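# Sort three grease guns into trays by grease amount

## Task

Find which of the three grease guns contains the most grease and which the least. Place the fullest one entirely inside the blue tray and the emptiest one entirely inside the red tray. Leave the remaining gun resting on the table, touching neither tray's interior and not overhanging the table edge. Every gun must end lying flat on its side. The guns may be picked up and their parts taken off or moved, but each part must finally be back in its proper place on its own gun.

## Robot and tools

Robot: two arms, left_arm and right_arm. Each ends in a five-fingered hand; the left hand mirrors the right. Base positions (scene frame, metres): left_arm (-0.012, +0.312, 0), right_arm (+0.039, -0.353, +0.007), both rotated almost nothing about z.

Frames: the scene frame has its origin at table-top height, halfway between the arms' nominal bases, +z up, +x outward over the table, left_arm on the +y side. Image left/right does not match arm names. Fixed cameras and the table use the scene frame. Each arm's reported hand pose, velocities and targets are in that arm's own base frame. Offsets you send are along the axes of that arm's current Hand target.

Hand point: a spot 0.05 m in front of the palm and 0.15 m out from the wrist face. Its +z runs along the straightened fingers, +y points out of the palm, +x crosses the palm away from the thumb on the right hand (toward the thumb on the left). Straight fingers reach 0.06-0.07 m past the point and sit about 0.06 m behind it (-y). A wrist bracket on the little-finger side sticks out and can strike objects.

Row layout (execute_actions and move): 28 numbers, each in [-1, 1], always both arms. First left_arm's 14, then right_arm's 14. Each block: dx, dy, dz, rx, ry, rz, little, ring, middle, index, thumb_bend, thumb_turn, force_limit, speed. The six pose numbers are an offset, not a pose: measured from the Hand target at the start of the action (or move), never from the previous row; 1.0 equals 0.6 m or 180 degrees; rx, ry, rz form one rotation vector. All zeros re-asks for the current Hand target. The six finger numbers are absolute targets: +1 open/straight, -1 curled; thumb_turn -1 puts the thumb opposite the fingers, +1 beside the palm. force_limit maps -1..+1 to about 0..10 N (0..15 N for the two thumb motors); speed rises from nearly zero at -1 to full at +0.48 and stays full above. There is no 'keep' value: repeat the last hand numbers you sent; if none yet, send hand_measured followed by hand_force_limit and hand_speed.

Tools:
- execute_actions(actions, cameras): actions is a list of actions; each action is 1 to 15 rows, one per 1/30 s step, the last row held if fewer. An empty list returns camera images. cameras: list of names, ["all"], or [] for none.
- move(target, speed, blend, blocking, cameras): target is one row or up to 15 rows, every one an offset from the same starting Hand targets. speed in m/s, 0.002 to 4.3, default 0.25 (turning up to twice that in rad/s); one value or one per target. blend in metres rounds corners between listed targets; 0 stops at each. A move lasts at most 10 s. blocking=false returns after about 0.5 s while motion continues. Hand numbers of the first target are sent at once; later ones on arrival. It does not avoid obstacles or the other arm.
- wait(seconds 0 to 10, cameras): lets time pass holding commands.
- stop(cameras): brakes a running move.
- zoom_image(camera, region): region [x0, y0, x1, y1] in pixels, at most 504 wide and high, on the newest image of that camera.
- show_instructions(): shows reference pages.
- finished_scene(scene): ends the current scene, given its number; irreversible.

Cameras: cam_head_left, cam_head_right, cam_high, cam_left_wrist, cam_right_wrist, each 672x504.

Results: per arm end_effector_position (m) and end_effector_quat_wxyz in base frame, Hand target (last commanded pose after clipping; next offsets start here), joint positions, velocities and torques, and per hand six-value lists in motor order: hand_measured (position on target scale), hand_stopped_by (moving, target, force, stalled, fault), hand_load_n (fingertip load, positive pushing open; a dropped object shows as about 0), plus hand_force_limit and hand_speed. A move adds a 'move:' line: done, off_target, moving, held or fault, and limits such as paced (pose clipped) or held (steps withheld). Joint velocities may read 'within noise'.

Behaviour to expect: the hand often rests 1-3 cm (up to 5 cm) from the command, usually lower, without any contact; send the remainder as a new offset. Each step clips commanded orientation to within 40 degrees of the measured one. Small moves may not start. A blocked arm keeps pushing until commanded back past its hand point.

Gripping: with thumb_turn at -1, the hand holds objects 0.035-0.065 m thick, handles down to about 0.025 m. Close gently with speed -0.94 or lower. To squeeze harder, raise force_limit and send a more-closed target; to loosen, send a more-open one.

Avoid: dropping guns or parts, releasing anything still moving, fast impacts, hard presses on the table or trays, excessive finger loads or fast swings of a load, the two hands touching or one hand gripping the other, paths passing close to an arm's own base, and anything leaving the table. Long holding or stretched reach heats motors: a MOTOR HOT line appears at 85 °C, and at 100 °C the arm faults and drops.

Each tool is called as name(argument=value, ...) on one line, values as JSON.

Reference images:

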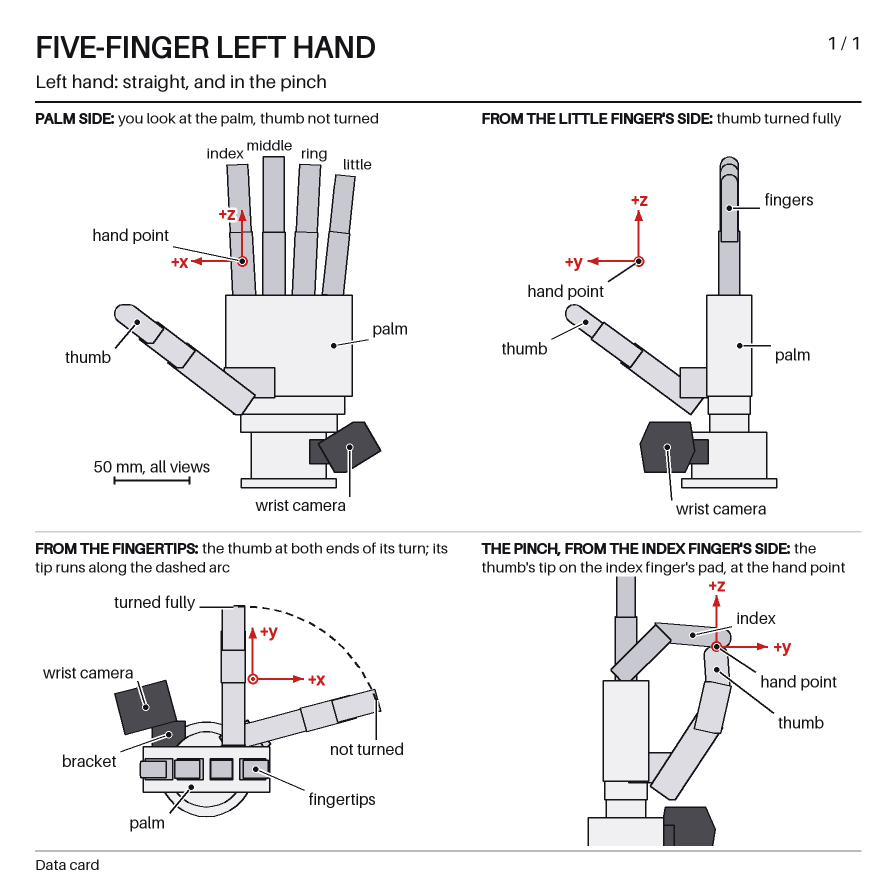

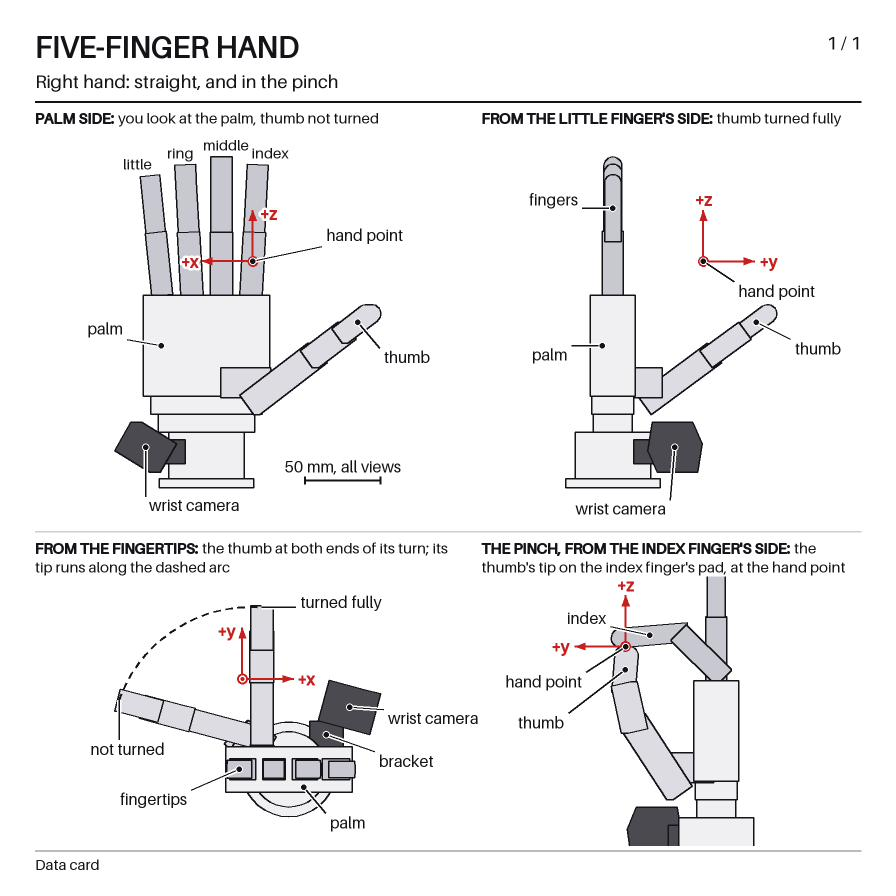

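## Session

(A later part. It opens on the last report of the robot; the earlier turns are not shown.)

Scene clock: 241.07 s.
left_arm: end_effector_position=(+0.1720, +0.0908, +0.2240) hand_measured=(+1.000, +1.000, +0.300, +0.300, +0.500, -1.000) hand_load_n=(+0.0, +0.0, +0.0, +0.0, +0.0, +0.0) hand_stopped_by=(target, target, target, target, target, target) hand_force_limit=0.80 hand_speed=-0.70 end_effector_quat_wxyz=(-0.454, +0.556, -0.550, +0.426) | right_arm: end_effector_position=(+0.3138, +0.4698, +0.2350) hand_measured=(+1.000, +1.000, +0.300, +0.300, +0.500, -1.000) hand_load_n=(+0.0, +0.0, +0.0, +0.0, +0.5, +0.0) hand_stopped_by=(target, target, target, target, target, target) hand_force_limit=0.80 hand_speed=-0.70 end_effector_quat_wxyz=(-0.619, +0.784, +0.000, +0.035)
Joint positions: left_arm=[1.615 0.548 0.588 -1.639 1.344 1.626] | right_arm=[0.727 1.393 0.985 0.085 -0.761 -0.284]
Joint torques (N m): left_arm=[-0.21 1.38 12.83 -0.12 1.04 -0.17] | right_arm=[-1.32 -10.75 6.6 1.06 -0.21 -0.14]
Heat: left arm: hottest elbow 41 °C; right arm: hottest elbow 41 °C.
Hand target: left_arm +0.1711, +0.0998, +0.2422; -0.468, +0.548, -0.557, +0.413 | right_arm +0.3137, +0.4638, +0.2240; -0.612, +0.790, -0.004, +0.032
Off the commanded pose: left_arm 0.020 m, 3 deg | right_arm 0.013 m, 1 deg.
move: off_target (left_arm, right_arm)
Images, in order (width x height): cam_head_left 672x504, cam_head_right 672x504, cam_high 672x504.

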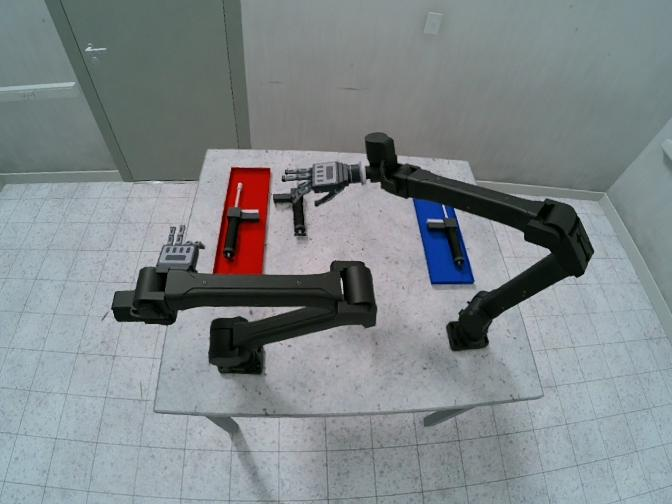

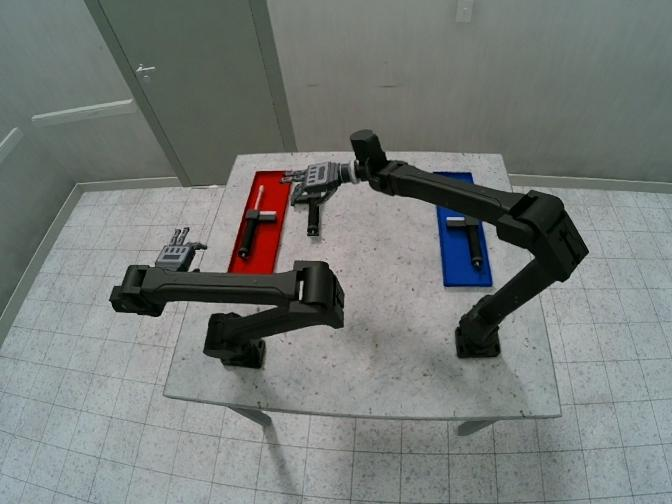

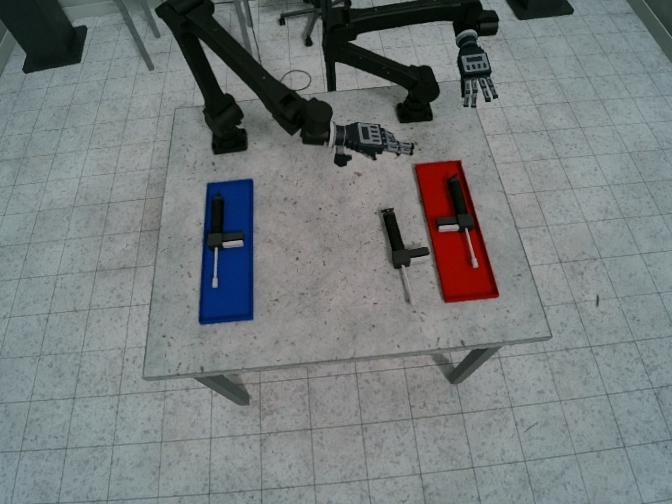

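zoom_image(camera="cam_head_right", region=[215, 215, 275, 275])

zoom_image(camera="cam_head_right", region=[285, 195, 345, 255])

zoom_image(camera="cam_head_right", region=[445, 225, 505, 285])

Scaled by 8.400.

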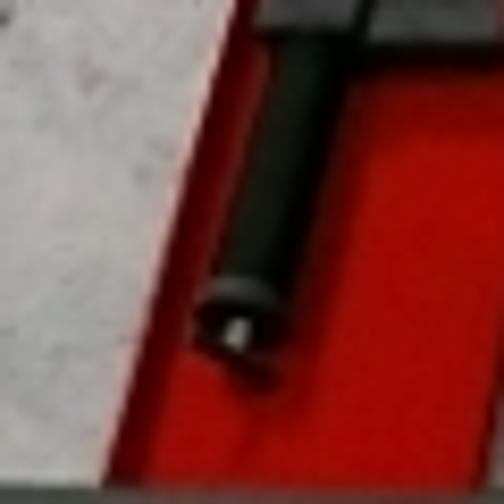

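Scaled by 8.400.

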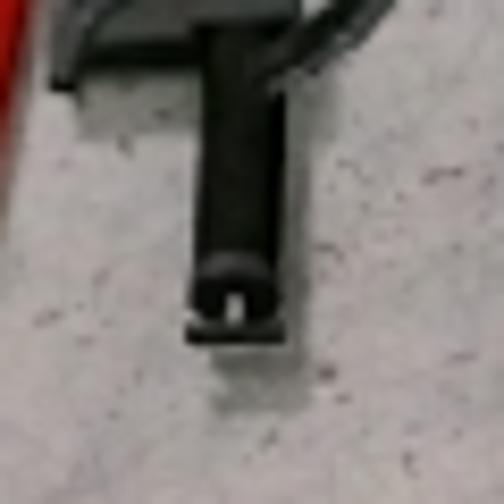

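Scaled by 8.400.

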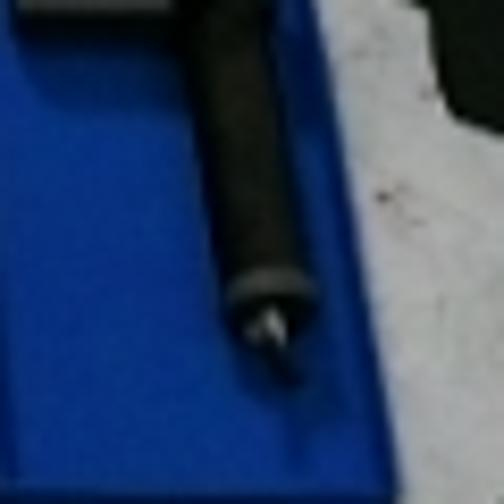

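finished_scene(scene=3)

The scene is finished: the task was done.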